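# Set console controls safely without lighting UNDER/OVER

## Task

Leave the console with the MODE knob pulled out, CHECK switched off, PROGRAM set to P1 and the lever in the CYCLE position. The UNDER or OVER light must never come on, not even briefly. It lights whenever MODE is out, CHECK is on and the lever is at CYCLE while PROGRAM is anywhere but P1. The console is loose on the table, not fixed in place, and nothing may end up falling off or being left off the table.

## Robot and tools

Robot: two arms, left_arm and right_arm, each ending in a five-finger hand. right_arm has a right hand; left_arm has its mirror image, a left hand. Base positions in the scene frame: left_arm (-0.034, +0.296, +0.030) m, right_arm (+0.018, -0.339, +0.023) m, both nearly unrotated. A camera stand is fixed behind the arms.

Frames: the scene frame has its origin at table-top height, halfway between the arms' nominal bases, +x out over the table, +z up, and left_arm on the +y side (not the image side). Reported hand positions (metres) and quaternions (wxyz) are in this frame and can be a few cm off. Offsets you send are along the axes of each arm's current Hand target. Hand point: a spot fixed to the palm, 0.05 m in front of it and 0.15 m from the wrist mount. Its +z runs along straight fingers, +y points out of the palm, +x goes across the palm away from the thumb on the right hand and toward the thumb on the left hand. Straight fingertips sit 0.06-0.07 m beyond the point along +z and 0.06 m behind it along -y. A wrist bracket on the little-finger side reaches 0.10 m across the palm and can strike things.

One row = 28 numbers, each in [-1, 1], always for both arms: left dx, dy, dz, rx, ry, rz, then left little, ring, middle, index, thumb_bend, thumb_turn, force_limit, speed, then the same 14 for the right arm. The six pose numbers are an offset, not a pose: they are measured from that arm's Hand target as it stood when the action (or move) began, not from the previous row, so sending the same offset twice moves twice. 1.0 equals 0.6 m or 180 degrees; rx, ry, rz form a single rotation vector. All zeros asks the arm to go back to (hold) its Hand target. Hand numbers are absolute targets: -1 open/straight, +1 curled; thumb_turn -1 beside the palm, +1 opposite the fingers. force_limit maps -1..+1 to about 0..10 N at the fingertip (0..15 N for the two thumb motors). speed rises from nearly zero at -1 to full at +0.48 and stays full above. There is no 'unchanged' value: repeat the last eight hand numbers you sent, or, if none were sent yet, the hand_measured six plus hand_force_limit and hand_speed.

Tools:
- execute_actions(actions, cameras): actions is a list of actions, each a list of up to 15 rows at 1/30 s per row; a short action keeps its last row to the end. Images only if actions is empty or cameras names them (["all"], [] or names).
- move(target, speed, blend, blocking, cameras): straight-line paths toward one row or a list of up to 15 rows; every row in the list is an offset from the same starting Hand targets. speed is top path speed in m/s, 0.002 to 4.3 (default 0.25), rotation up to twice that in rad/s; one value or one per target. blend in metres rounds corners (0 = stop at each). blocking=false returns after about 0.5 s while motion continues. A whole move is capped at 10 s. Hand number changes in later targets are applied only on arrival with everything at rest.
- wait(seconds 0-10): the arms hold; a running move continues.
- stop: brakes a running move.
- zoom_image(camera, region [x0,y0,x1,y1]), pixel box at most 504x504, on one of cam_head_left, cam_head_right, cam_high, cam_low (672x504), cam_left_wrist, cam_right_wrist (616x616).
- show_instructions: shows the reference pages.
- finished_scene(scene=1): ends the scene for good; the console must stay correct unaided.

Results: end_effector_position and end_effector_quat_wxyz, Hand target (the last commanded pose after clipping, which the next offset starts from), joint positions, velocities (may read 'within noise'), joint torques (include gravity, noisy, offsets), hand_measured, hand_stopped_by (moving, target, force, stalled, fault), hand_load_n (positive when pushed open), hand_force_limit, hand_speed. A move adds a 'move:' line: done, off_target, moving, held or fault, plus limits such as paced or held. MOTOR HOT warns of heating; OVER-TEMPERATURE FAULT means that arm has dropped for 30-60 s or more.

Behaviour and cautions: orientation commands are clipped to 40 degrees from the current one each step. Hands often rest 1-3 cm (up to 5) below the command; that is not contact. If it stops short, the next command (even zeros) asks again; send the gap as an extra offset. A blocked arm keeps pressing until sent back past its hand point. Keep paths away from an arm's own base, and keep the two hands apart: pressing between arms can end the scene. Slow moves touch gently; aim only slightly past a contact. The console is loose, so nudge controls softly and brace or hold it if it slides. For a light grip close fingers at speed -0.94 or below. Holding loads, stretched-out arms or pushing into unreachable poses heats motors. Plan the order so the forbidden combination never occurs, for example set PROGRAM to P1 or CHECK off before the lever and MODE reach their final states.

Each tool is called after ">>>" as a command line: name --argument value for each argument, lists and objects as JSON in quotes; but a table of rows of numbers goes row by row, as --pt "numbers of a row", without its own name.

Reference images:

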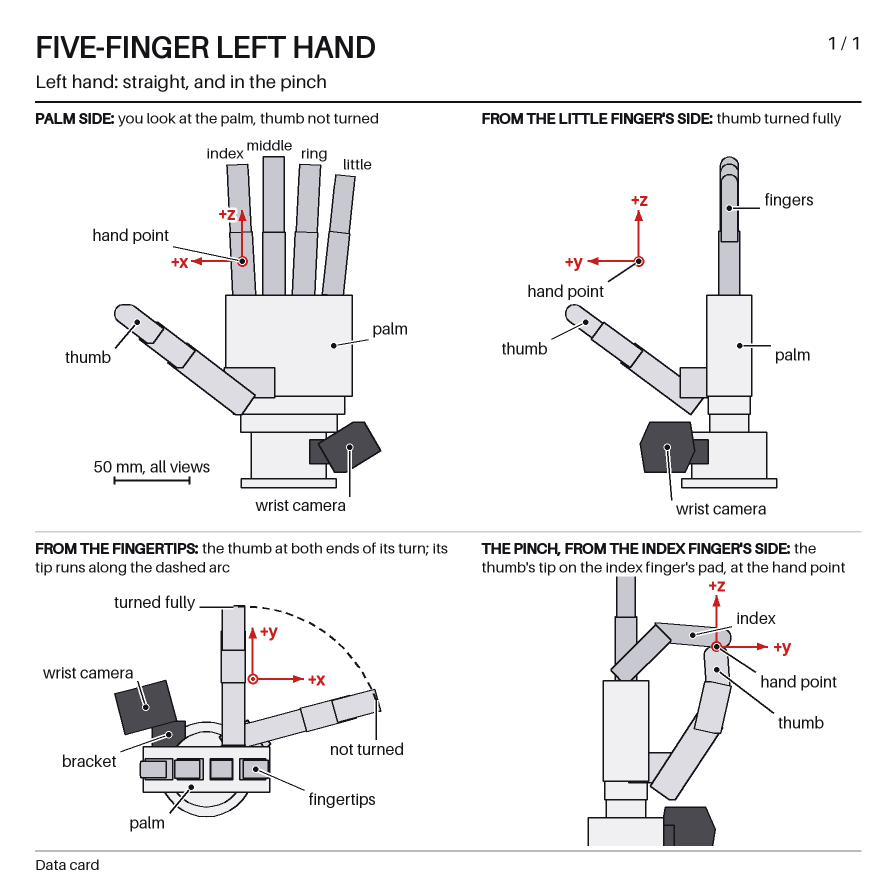

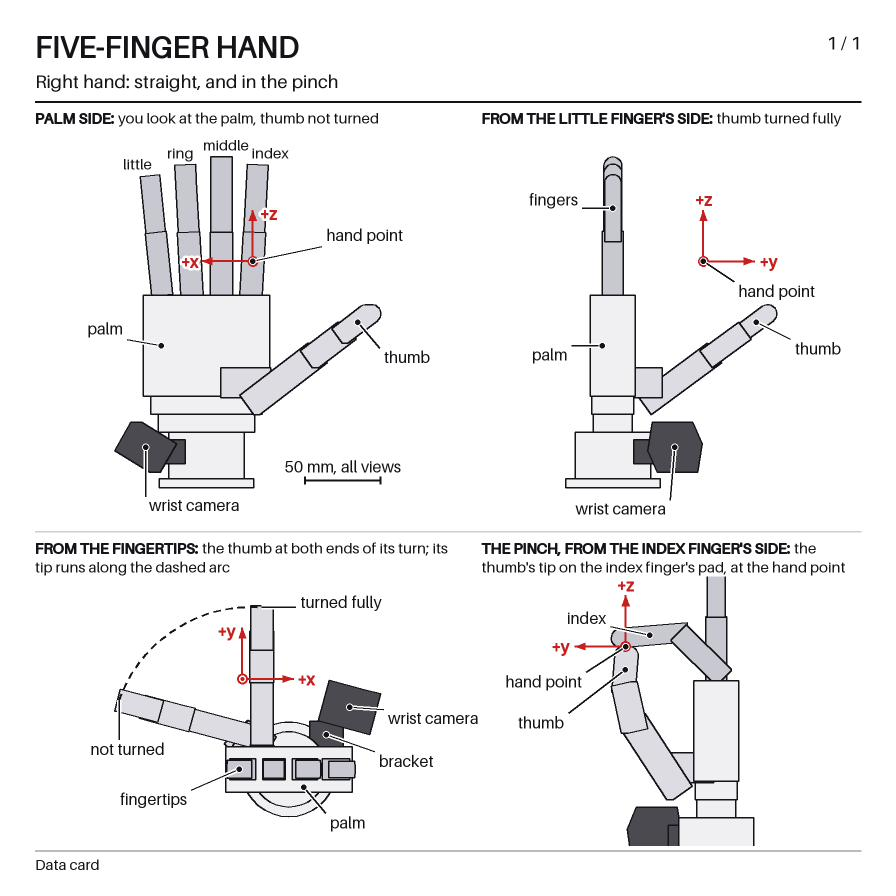

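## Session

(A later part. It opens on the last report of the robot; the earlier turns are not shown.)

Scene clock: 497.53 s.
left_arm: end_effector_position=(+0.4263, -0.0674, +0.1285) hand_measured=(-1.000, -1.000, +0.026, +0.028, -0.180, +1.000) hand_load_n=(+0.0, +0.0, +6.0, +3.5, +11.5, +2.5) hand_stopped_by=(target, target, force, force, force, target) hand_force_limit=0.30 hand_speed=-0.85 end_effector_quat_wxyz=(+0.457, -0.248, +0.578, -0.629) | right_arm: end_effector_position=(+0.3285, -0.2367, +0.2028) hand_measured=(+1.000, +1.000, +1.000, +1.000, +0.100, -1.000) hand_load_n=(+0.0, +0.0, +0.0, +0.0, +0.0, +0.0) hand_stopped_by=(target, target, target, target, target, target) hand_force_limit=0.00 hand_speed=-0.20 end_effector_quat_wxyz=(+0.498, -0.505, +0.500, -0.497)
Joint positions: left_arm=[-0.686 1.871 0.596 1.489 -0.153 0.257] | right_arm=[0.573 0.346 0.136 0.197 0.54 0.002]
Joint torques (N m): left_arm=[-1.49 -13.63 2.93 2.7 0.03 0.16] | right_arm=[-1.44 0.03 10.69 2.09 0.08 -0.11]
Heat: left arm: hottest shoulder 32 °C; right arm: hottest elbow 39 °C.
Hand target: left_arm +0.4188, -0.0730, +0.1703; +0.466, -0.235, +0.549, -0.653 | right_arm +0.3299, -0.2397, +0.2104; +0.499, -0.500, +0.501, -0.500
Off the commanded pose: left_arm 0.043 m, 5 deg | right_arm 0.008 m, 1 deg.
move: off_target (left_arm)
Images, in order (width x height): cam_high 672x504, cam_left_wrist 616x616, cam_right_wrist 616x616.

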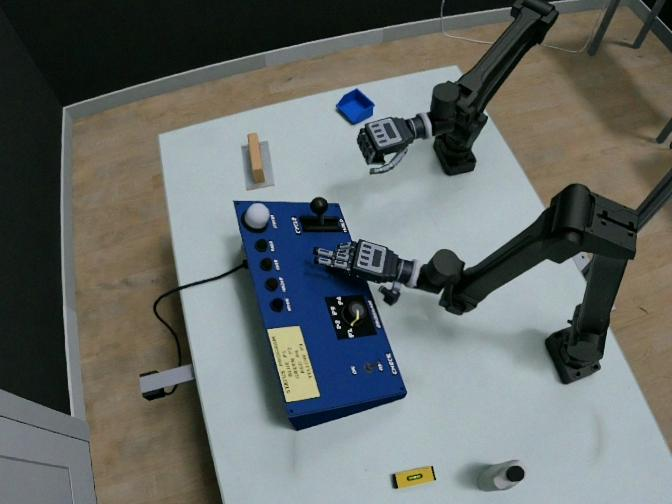

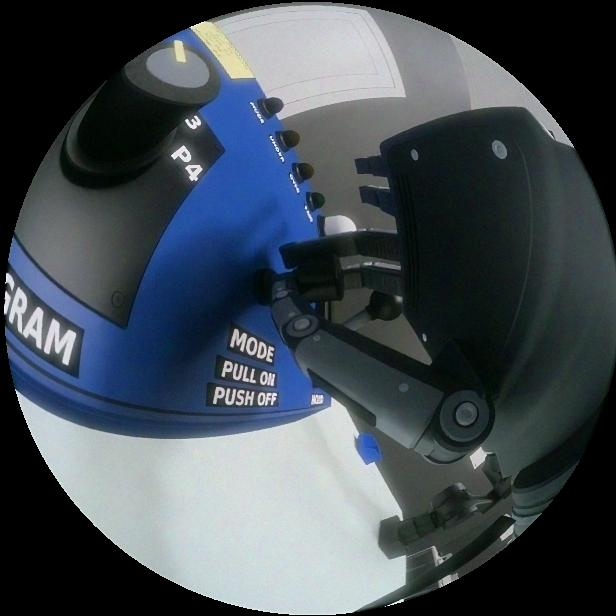

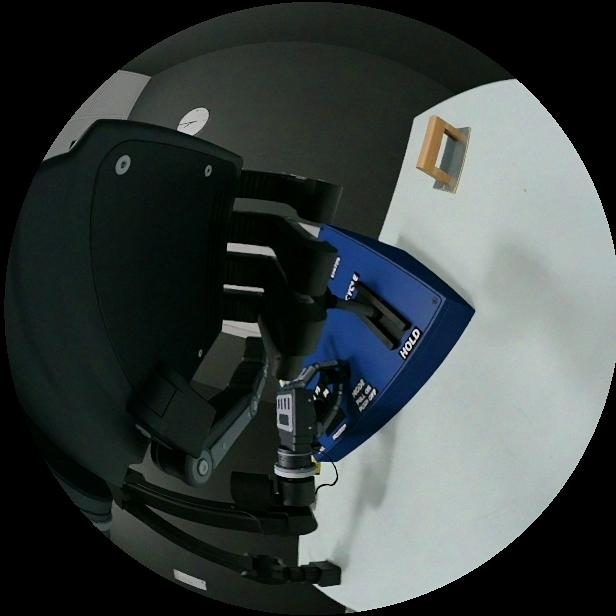

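>>> move --target '[0, -0.035, 0, 0, 0, 0, -1, -1, 0.7, 0.7, 0.7, 1, 0.3, -0.85, 0, 0, 0, 0, 0, 0, 1, 1, 1, 1, 0.1, -1, 0, -0.2]' --speed 0.05 --cameras '["cam_left_wrist", "cam_right_wrist", "cam_high"]'

>>> zoom_image --camera "cam_right_wrist" --region '[280, 335, 370, 425]'

>>> zoom_image --camera "cam_left_wrist" --region '[200, 180, 420, 360]'

Scene clock: 501.57 s.
left_arm: end_effector_position=(+0.4188, -0.0667, +0.1432) hand_measured=(-1.000, -1.000, +0.026, +0.028, -0.184, +1.000) hand_load_n=(+0.0, +0.0, +6.0, +6.0, +21.5, +5.0) hand_stopped_by=(target, target, force, force, force, target) hand_force_limit=0.30 hand_speed=-0.85 end_effector_quat_wxyz=(+0.457, -0.249, +0.582, -0.625) | right_arm: end_effector_position=(+0.3285, -0.2367, +0.2028) hand_measured=(+1.000, +1.000, +1.000, +1.000, +0.100, -1.000) hand_load_n=(+0.0, +0.0, -0.5, +0.0, +0.0, +0.0) hand_stopped_by=(target, target, target, target, target, target) hand_force_limit=0.00 hand_speed=-0.20 end_effector_quat_wxyz=(+0.498, -0.505, +0.500, -0.497)
Joint positions: left_arm=[-0.699 1.801 0.576 1.428 -0.167 0.262] | right_arm=[0.573 0.346 0.136 0.197 0.54 0.002]
Joint torques (N m): left_arm=[-1.79 -13.51 3.67 3.07 -0.01 0.14] | right_arm=[-1.44 0.15 10.7 2.07 0.08 -0.11]
Heat: left arm: hottest shoulder 32 °C; right arm: hottest elbow 39 °C.
Hand target: left_arm +0.4115, -0.0736, +0.1900; +0.466, -0.235, +0.549, -0.653 | right_arm +0.3299, -0.2397, +0.2104; +0.499, -0.500, +0.501, -0.500
Off the commanded pose: left_arm 0.048 m, 5 deg | right_arm 0.008 m, 1 deg.
move: off_target (left_arm)
Images, in order (width x height): cam_high 672x504, cam_left_wrist 616x616, cam_right_wrist 616x616.

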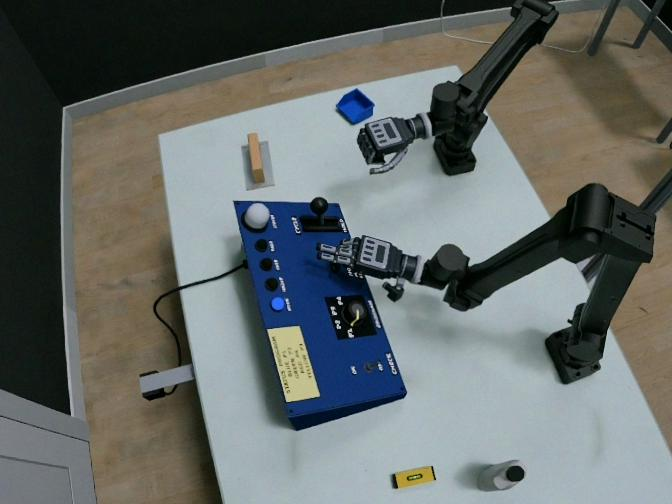

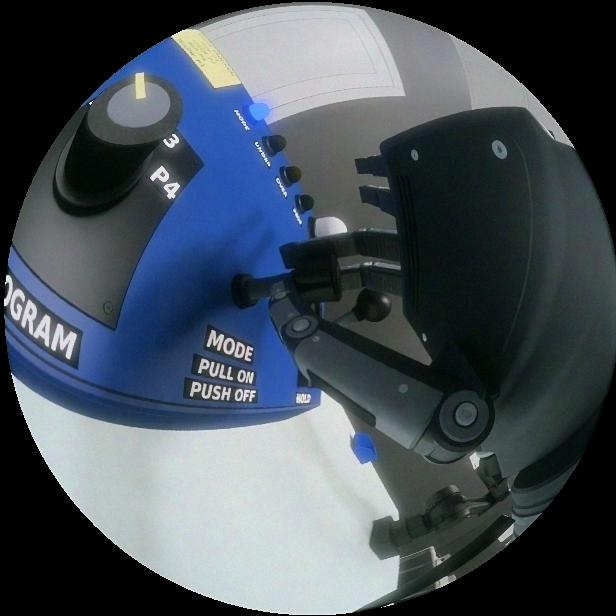

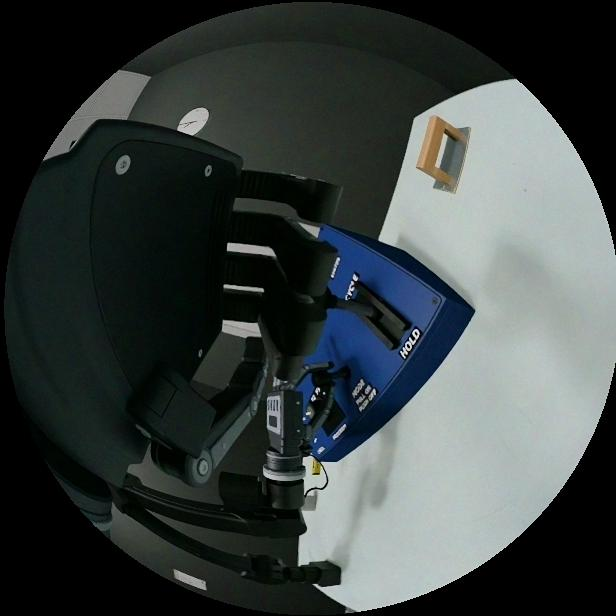

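Scaled by 5.600 from the camera's 616x616 image, which has a finer 880x880 frame.

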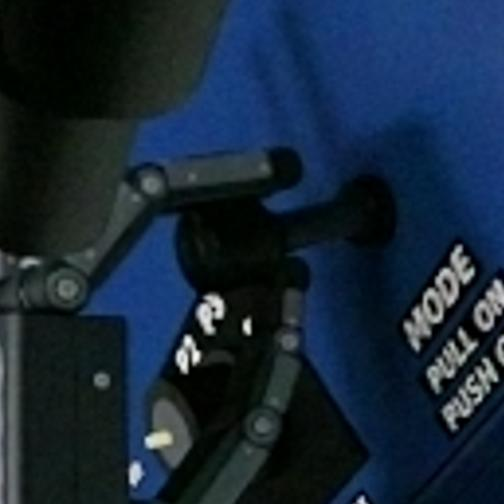

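Scaled by 2.291 from the camera's 616x616 image, which has a finer 880x880 frame.

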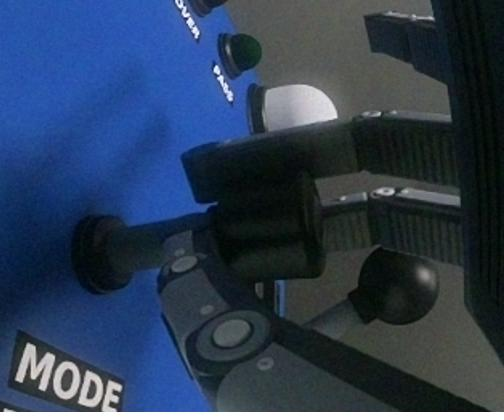

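>>> move --pt "0 0.045 0 0 0 0 -1 -1 0.7 0.7 0.7 1 0.3 -0.85 0 0 0 0 0 0 1 1 1 1 0.1 -1 0 -0.2" --speed 0.06 --cameras '["cam_left_wrist", "cam_right_wrist", "cam_head_left"]'

>>> zoom_image --camera "cam_right_wrist" --region '[280, 335, 370, 425]'

>>> zoom_image --camera "cam_head_left" --region '[210, 140, 380, 250]'

Scene clock: 509.17 s.
left_arm: end_effector_position=(+0.4190, -0.0670, +0.1420) hand_measured=(-1.000, -1.000, +0.026, +0.028, -0.184, +1.000) hand_load_n=(-0.5, +0.0, +6.5, +6.5, +13.5, +2.0) hand_stopped_by=(target, target, force, force, force, target) hand_force_limit=0.30 hand_speed=-0.85 end_effector_quat_wxyz=(-0.460, +0.245, -0.573, +0.632) | right_arm: end_effector_position=(+0.3285, -0.2367, +0.2028) hand_measured=(+1.000, +1.000, +1.000, +1.000, +0.100, -1.000) hand_load_n=(+0.0, +0.0, +0.0, +0.0, +0.0, +0.0) hand_stopped_by=(target, target, target, target, target, target) hand_force_limit=0.00 hand_speed=-0.20 end_effector_quat_wxyz=(+0.498, -0.505, +0.500, -0.497)
Joint positions: left_arm=[-0.698 1.83 0.578 1.48 -0.163 0.263] | right_arm=[0.573 0.346 0.136 0.197 0.54 0.002]
Joint torques (N m): left_arm=[-0.62 -9.35 4.53 3.62 0.55 0.07] | right_arm=[-1.44 0.09 10.7 2.06 0.07 -0.11]
Heat: left arm: hottest shoulder 32 °C; right arm: hottest elbow 39 °C.
Hand target: left_arm +0.4211, -0.0727, +0.1648; -0.466, +0.235, -0.549, +0.653 | right_arm +0.3299, -0.2397, +0.2104; +0.499, -0.500, +0.501, -0.500
Off the commanded pose: left_arm 0.024 m, 4 deg | right_arm 0.008 m, 1 deg.
move: off_target (left_arm)
Images, in order (width x height): cam_head_left 672x504, cam_left_wrist 616x616, cam_right_wrist 616x616.

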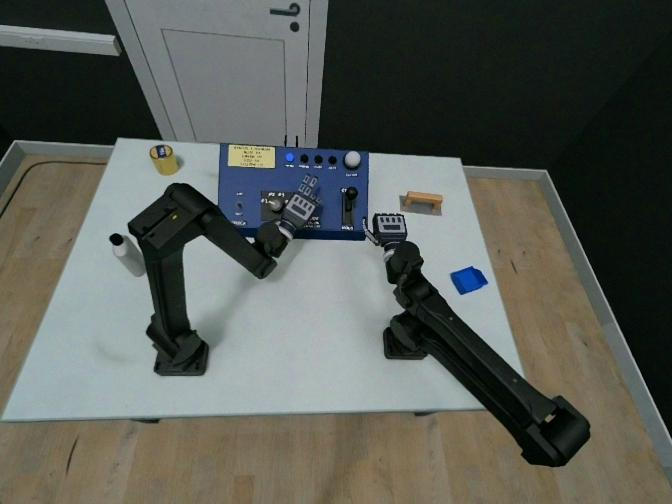

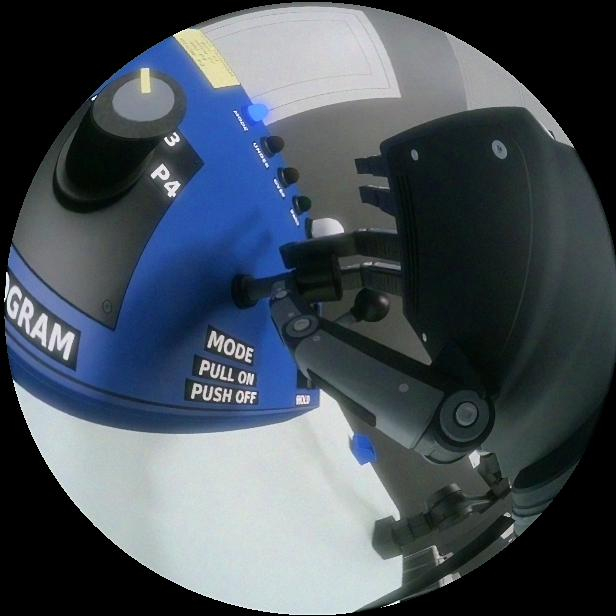

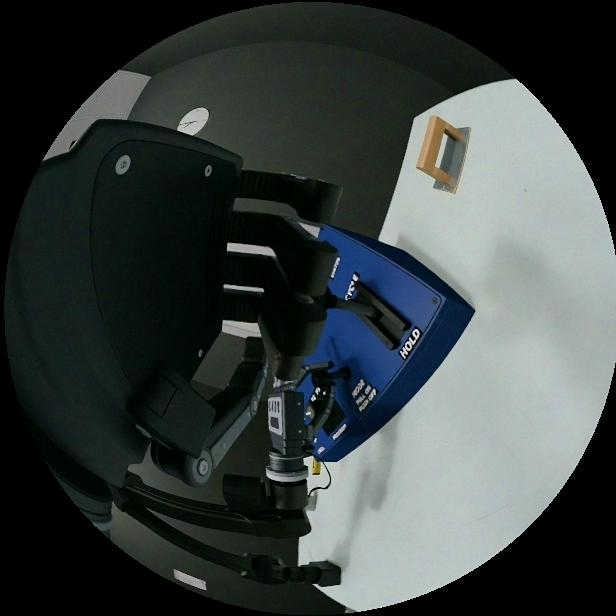

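Scaled by 5.600 from the camera's 616x616 image, which has a finer 880x880 frame.

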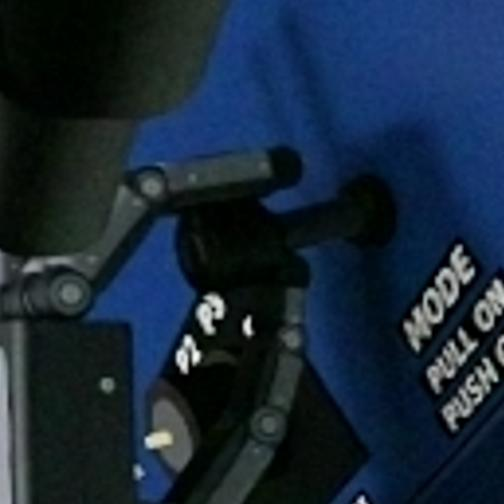

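Scaled by 2.965 from the camera's 672x504 image, which has a finer 960x720 frame.

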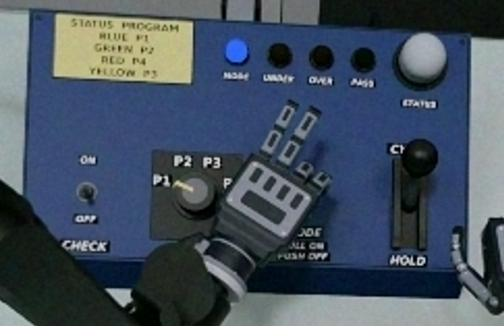

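>>> move --pt "0 0.012 0 0 0 0 -1 -1 -0.6 -0.6 -0.6 1 0.3 -0.7 0 0 0 0 0 0 1 1 1 1 0.1 -1 0 -0.2" --speed 0.05 --cameras '["cam_left_wrist", "cam_right_wrist", "cam_high"]'

>>> zoom_image --camera "cam_right_wrist" --region '[280, 335, 370, 425]'

>>> zoom_image --camera "cam_left_wrist" --region '[200, 180, 420, 360]'

Scene clock: 516.57 s.
left_arm: end_effector_position=(+0.4176, -0.0687, +0.1481) hand_measured=(-1.000, -1.000, -0.600, -0.600, -0.600, +1.000) hand_load_n=(+0.0, +0.0, +0.0, -0.5, +0.0, +0.0) hand_stopped_by=(target, target, target, target, target, target) hand_force_limit=0.30 hand_speed=-0.70 end_effector_quat_wxyz=(-0.462, +0.238, -0.563, +0.643) | right_arm: end_effector_position=(+0.3285, -0.2367, +0.2028) hand_measured=(+1.000, +1.000, +1.000, +1.000, +0.100, -1.000) hand_load_n=(+0.0, -0.5, +0.0, +0.5, -0.5, +0.0) hand_stopped_by=(target, target, target, target, target, target) hand_force_limit=0.00 hand_speed=-0.20 end_effector_quat_wxyz=(+0.498, -0.505, +0.500, -0.497)
Joint positions: left_arm=[-0.698 1.839 0.578 1.52 -0.152 0.263] | right_arm=[0.573 0.346 0.136 0.197 0.54 0.002]
Joint torques (N m): left_arm=[-0.73 -7.94 4.93 2.73 0.29 0.04] | right_arm=[-1.44 0.09 10.7 2.06 0.08 -0.11]
Heat: left arm: hottest shoulder 31 °C; right arm: hottest elbow 39 °C.
Hand target: left_arm +0.4236, -0.0725, +0.1580; -0.466, +0.235, -0.549, +0.653 | right_arm +0.3299, -0.2397, +0.2104; +0.499, -0.500, +0.501, -0.500
Off the commanded pose: left_arm 0.012 m, 2 deg | right_arm 0.008 m, 1 deg.
move: off_target (left_arm)
Images, in order (width x height): cam_high 672x504, cam_left_wrist 616x616, cam_right_wrist 616x616.

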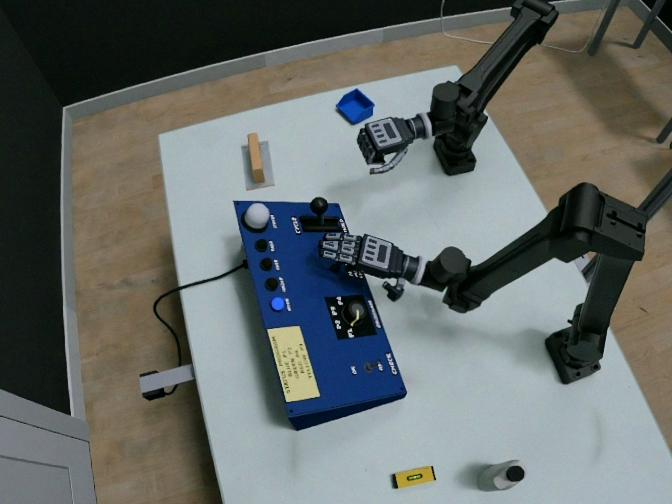

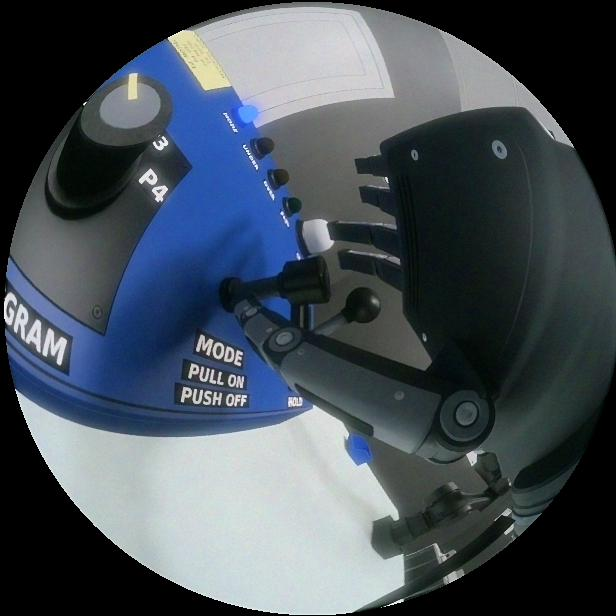

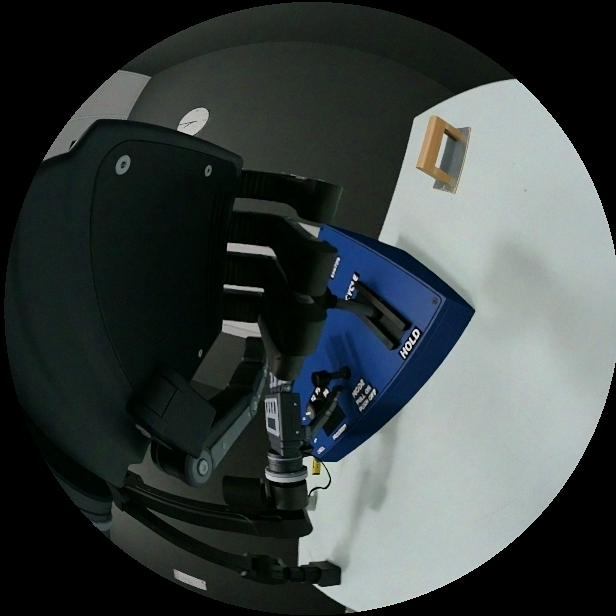

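Scaled by 5.600 from the camera's 616x616 image, which has a finer 880x880 frame.

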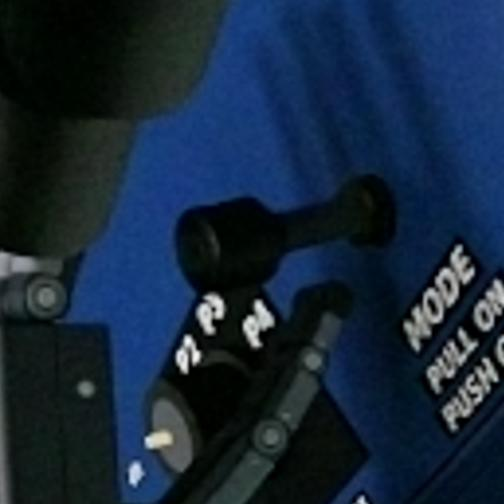

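Scaled by 2.291 from the camera's 616x616 image, which has a finer 880x880 frame.

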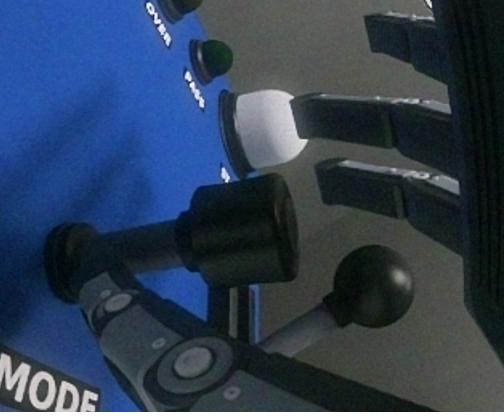

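>>> move --pt "0 -0.04 -0.022 0 0 0 -1 -1 -0.6 -0.6 -0.6 1 0.3 -0.7 0 0 0 0 0 0 1 1 1 1 0.1 -1 0 -0.2" --pt "0 -0.22 -0.12 0 0 0 -1 -1 -0.6 -0.6 -0.6 1 0.3 -0.7 0 0 0 0 0 0 1 1 1 1 0.1 -1 0 -0.2" --speed '[0.08, 0.15]' --blend 0.01 --cameras '["all"]'

>>> zoom_image --camera "cam_head_left" --region '[210, 140, 380, 250]'

>>> zoom_image --camera "cam_high" --region '[225, 180, 425, 440]'

>>> zoom_image --camera "cam_left_wrist" --region '[20, 100, 360, 440]'

Scene clock: 522.77 s.
left_arm: end_effector_position=(+0.3211, -0.0394, +0.2577) hand_measured=(-1.000, -1.000, -0.600, -0.600, -0.600, +1.000) hand_load_n=(+0.0, +0.0, +0.0, +0.0, +0.0, +0.0) hand_stopped_by=(target, target, target, target, target, target) hand_force_limit=0.30 hand_speed=-0.70 end_effector_quat_wxyz=(-0.465, +0.238, -0.548, +0.654) | right_arm: end_effector_position=(+0.3285, -0.2367, +0.2028) hand_measured=(+1.000, +1.000, +1.000, +1.000, +0.100, -1.000) hand_load_n=(+0.0, +0.0, +0.0, +0.0, +0.0, +0.0) hand_stopped_by=(target, target, target, target, target, target) hand_force_limit=0.00 hand_speed=-0.20 end_effector_quat_wxyz=(+0.498, -0.505, +0.500, -0.497)
Joint positions: left_arm=[-0.84 1.281 0.377 1.207 -0.292 0.298] | right_arm=[0.573 0.346 0.136 0.197 0.54 0.002]
Joint torques (N m): left_arm=[-1.61 -4.78 5.75 1.16 0 0.16] | right_arm=[-1.44 0.09 10.69 2.07 0.08 -0.11]
Heat: left arm: hottest shoulder 31 °C; right arm: hottest elbow 39 °C.
Hand target: left_arm +0.3183, -0.0414, +0.2607; -0.466, +0.235, -0.549, +0.653 | right_arm +0.3299, -0.2397, +0.2104; +0.499, -0.500, +0.501, -0.500
Off the commanded pose: left_arm 0.005 m, 0 deg | right_arm 0.008 m, 1 deg.
move: done

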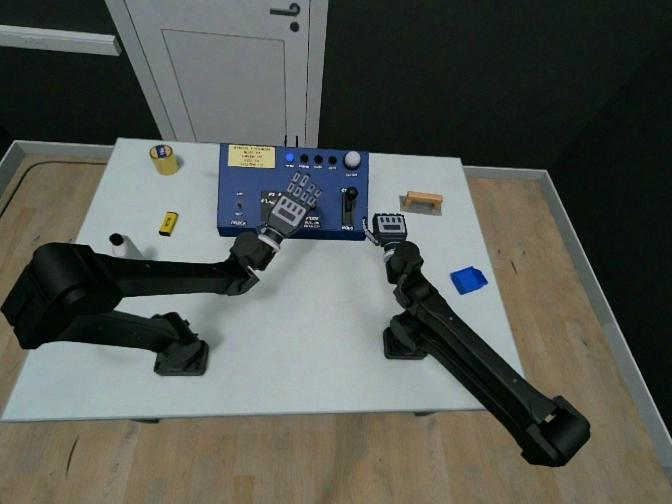

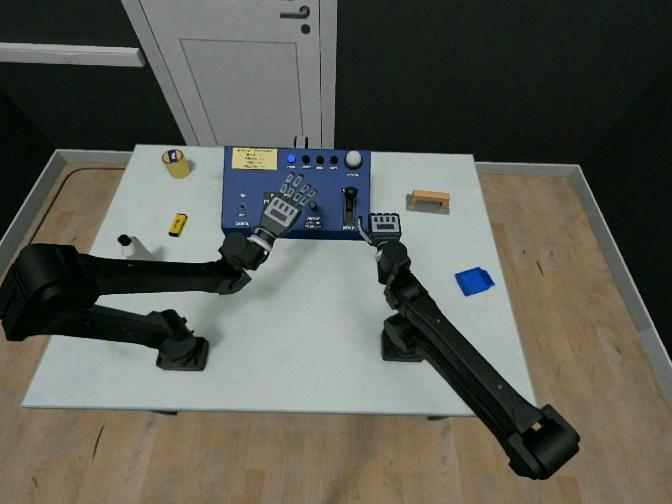

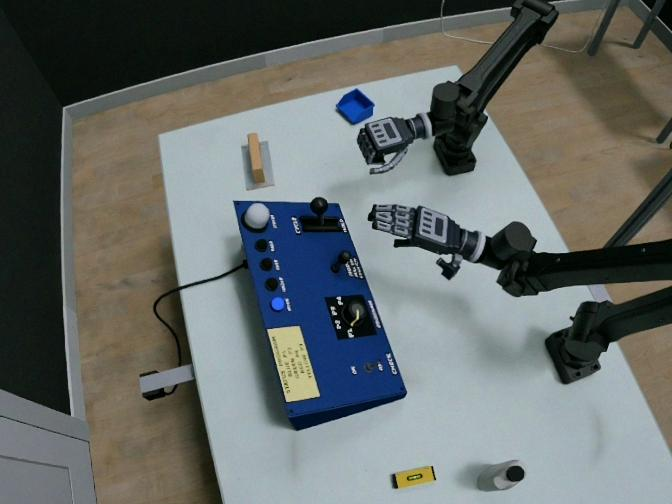

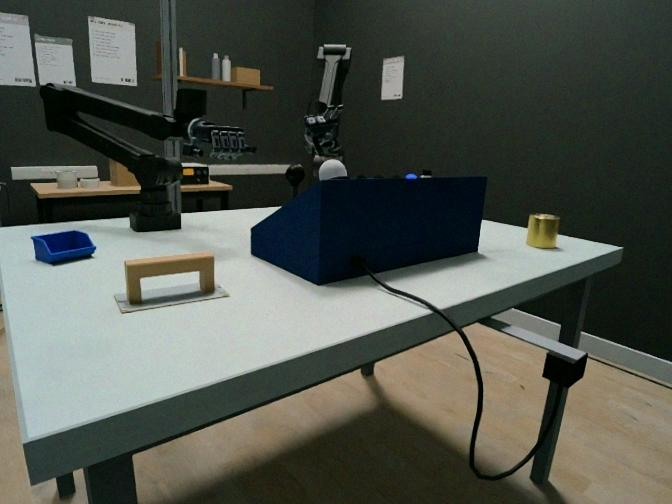

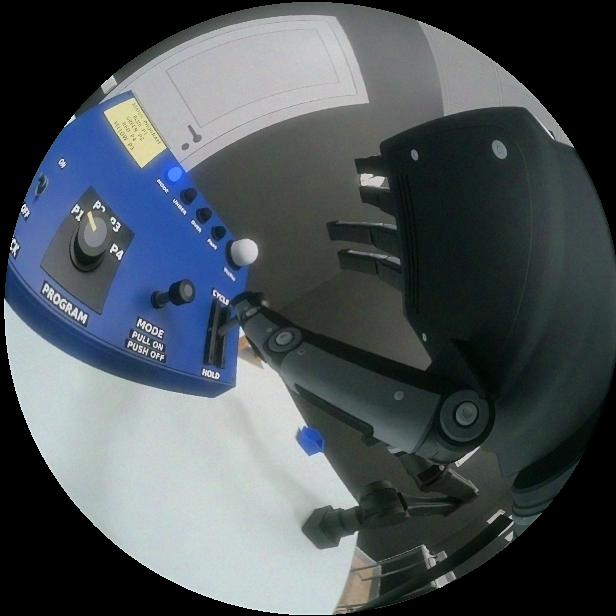

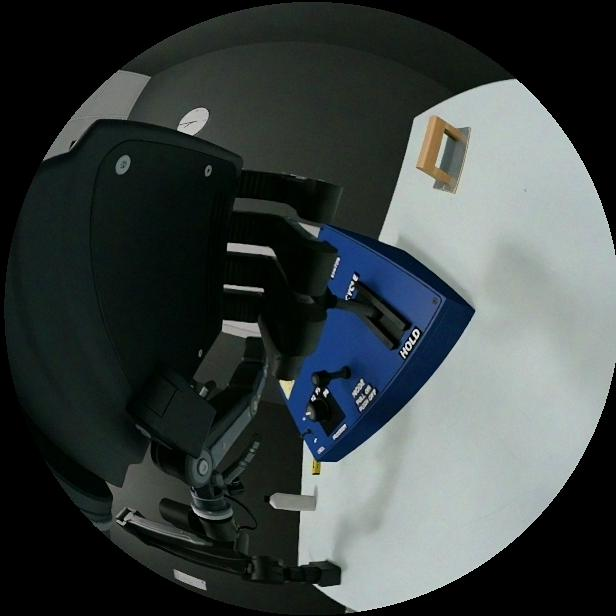

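Scaled by 2.965 from the camera's 672x504 image, which has a finer 960x720 frame.

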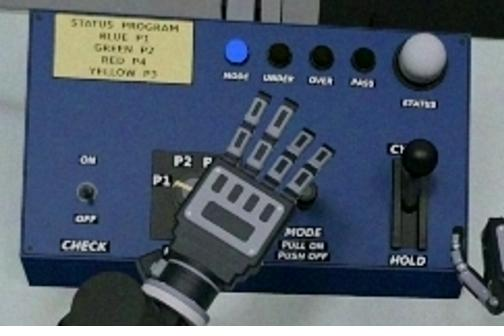

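Scaled by 1.938 from the camera's 672x504 image, which has a finer 960x720 frame.

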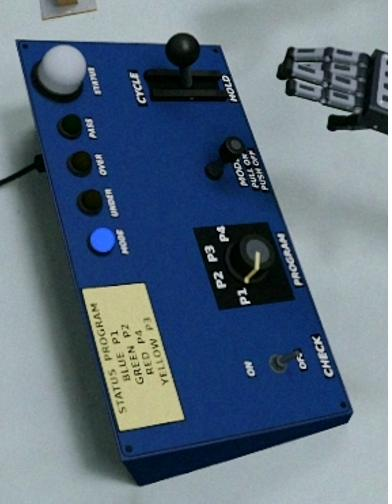

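Scaled by 1.482 from the camera's 616x616 image, which has a finer 880x880 frame.

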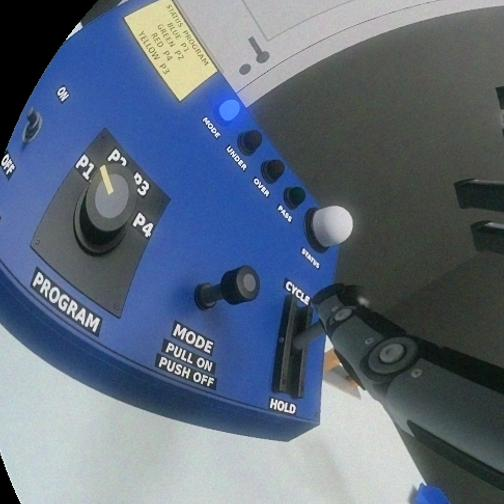

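>>> zoom_image --camera "cam_left_wrist" --region '[5, 140, 125, 260]'

>>> zoom_image --camera "cam_high" --region '[320, 280, 410, 400]'

>>> zoom_image --camera "cam_head_left" --region '[225, 185, 285, 235]'

>>> zoom_image --camera "cam_right_wrist" --region '[280, 350, 380, 470]'

Scaled by 4.200 from the camera's 616x616 image, which has a finer 880x880 frame.

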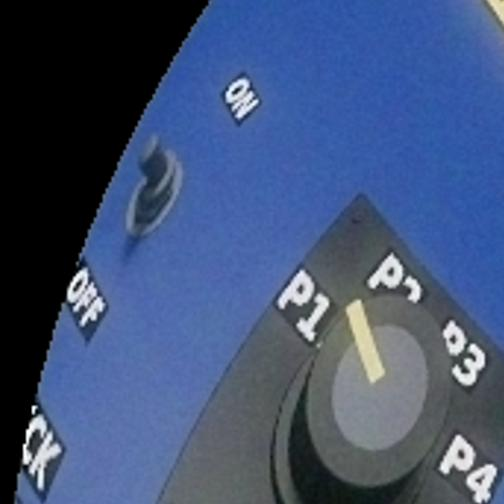

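Scaled by 4.200 from the camera's 672x504 image, which has a finer 960x720 frame.

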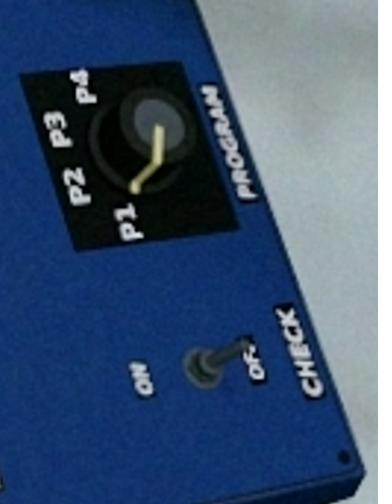

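Scaled by 8.400 from the camera's 672x504 image, which has a finer 960x720 frame.

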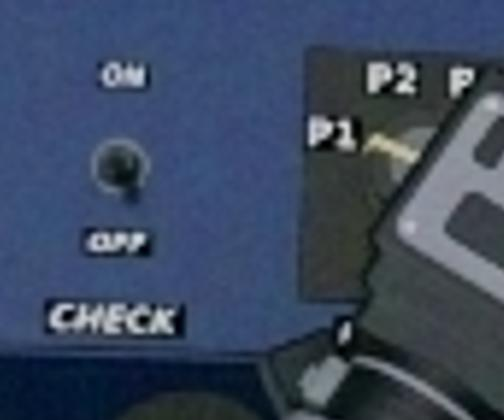

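Scaled by 4.200 from the camera's 616x616 image, which has a finer 880x880 frame.

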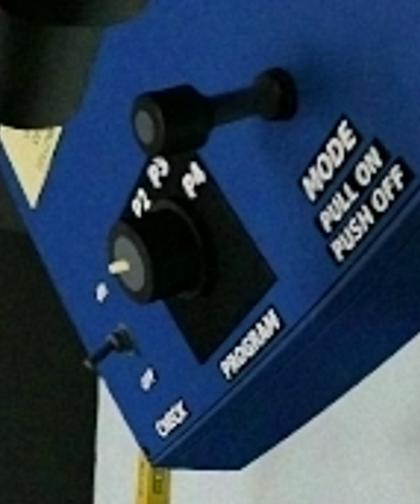

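>>> finished_scene

The scene is finished: the task was done.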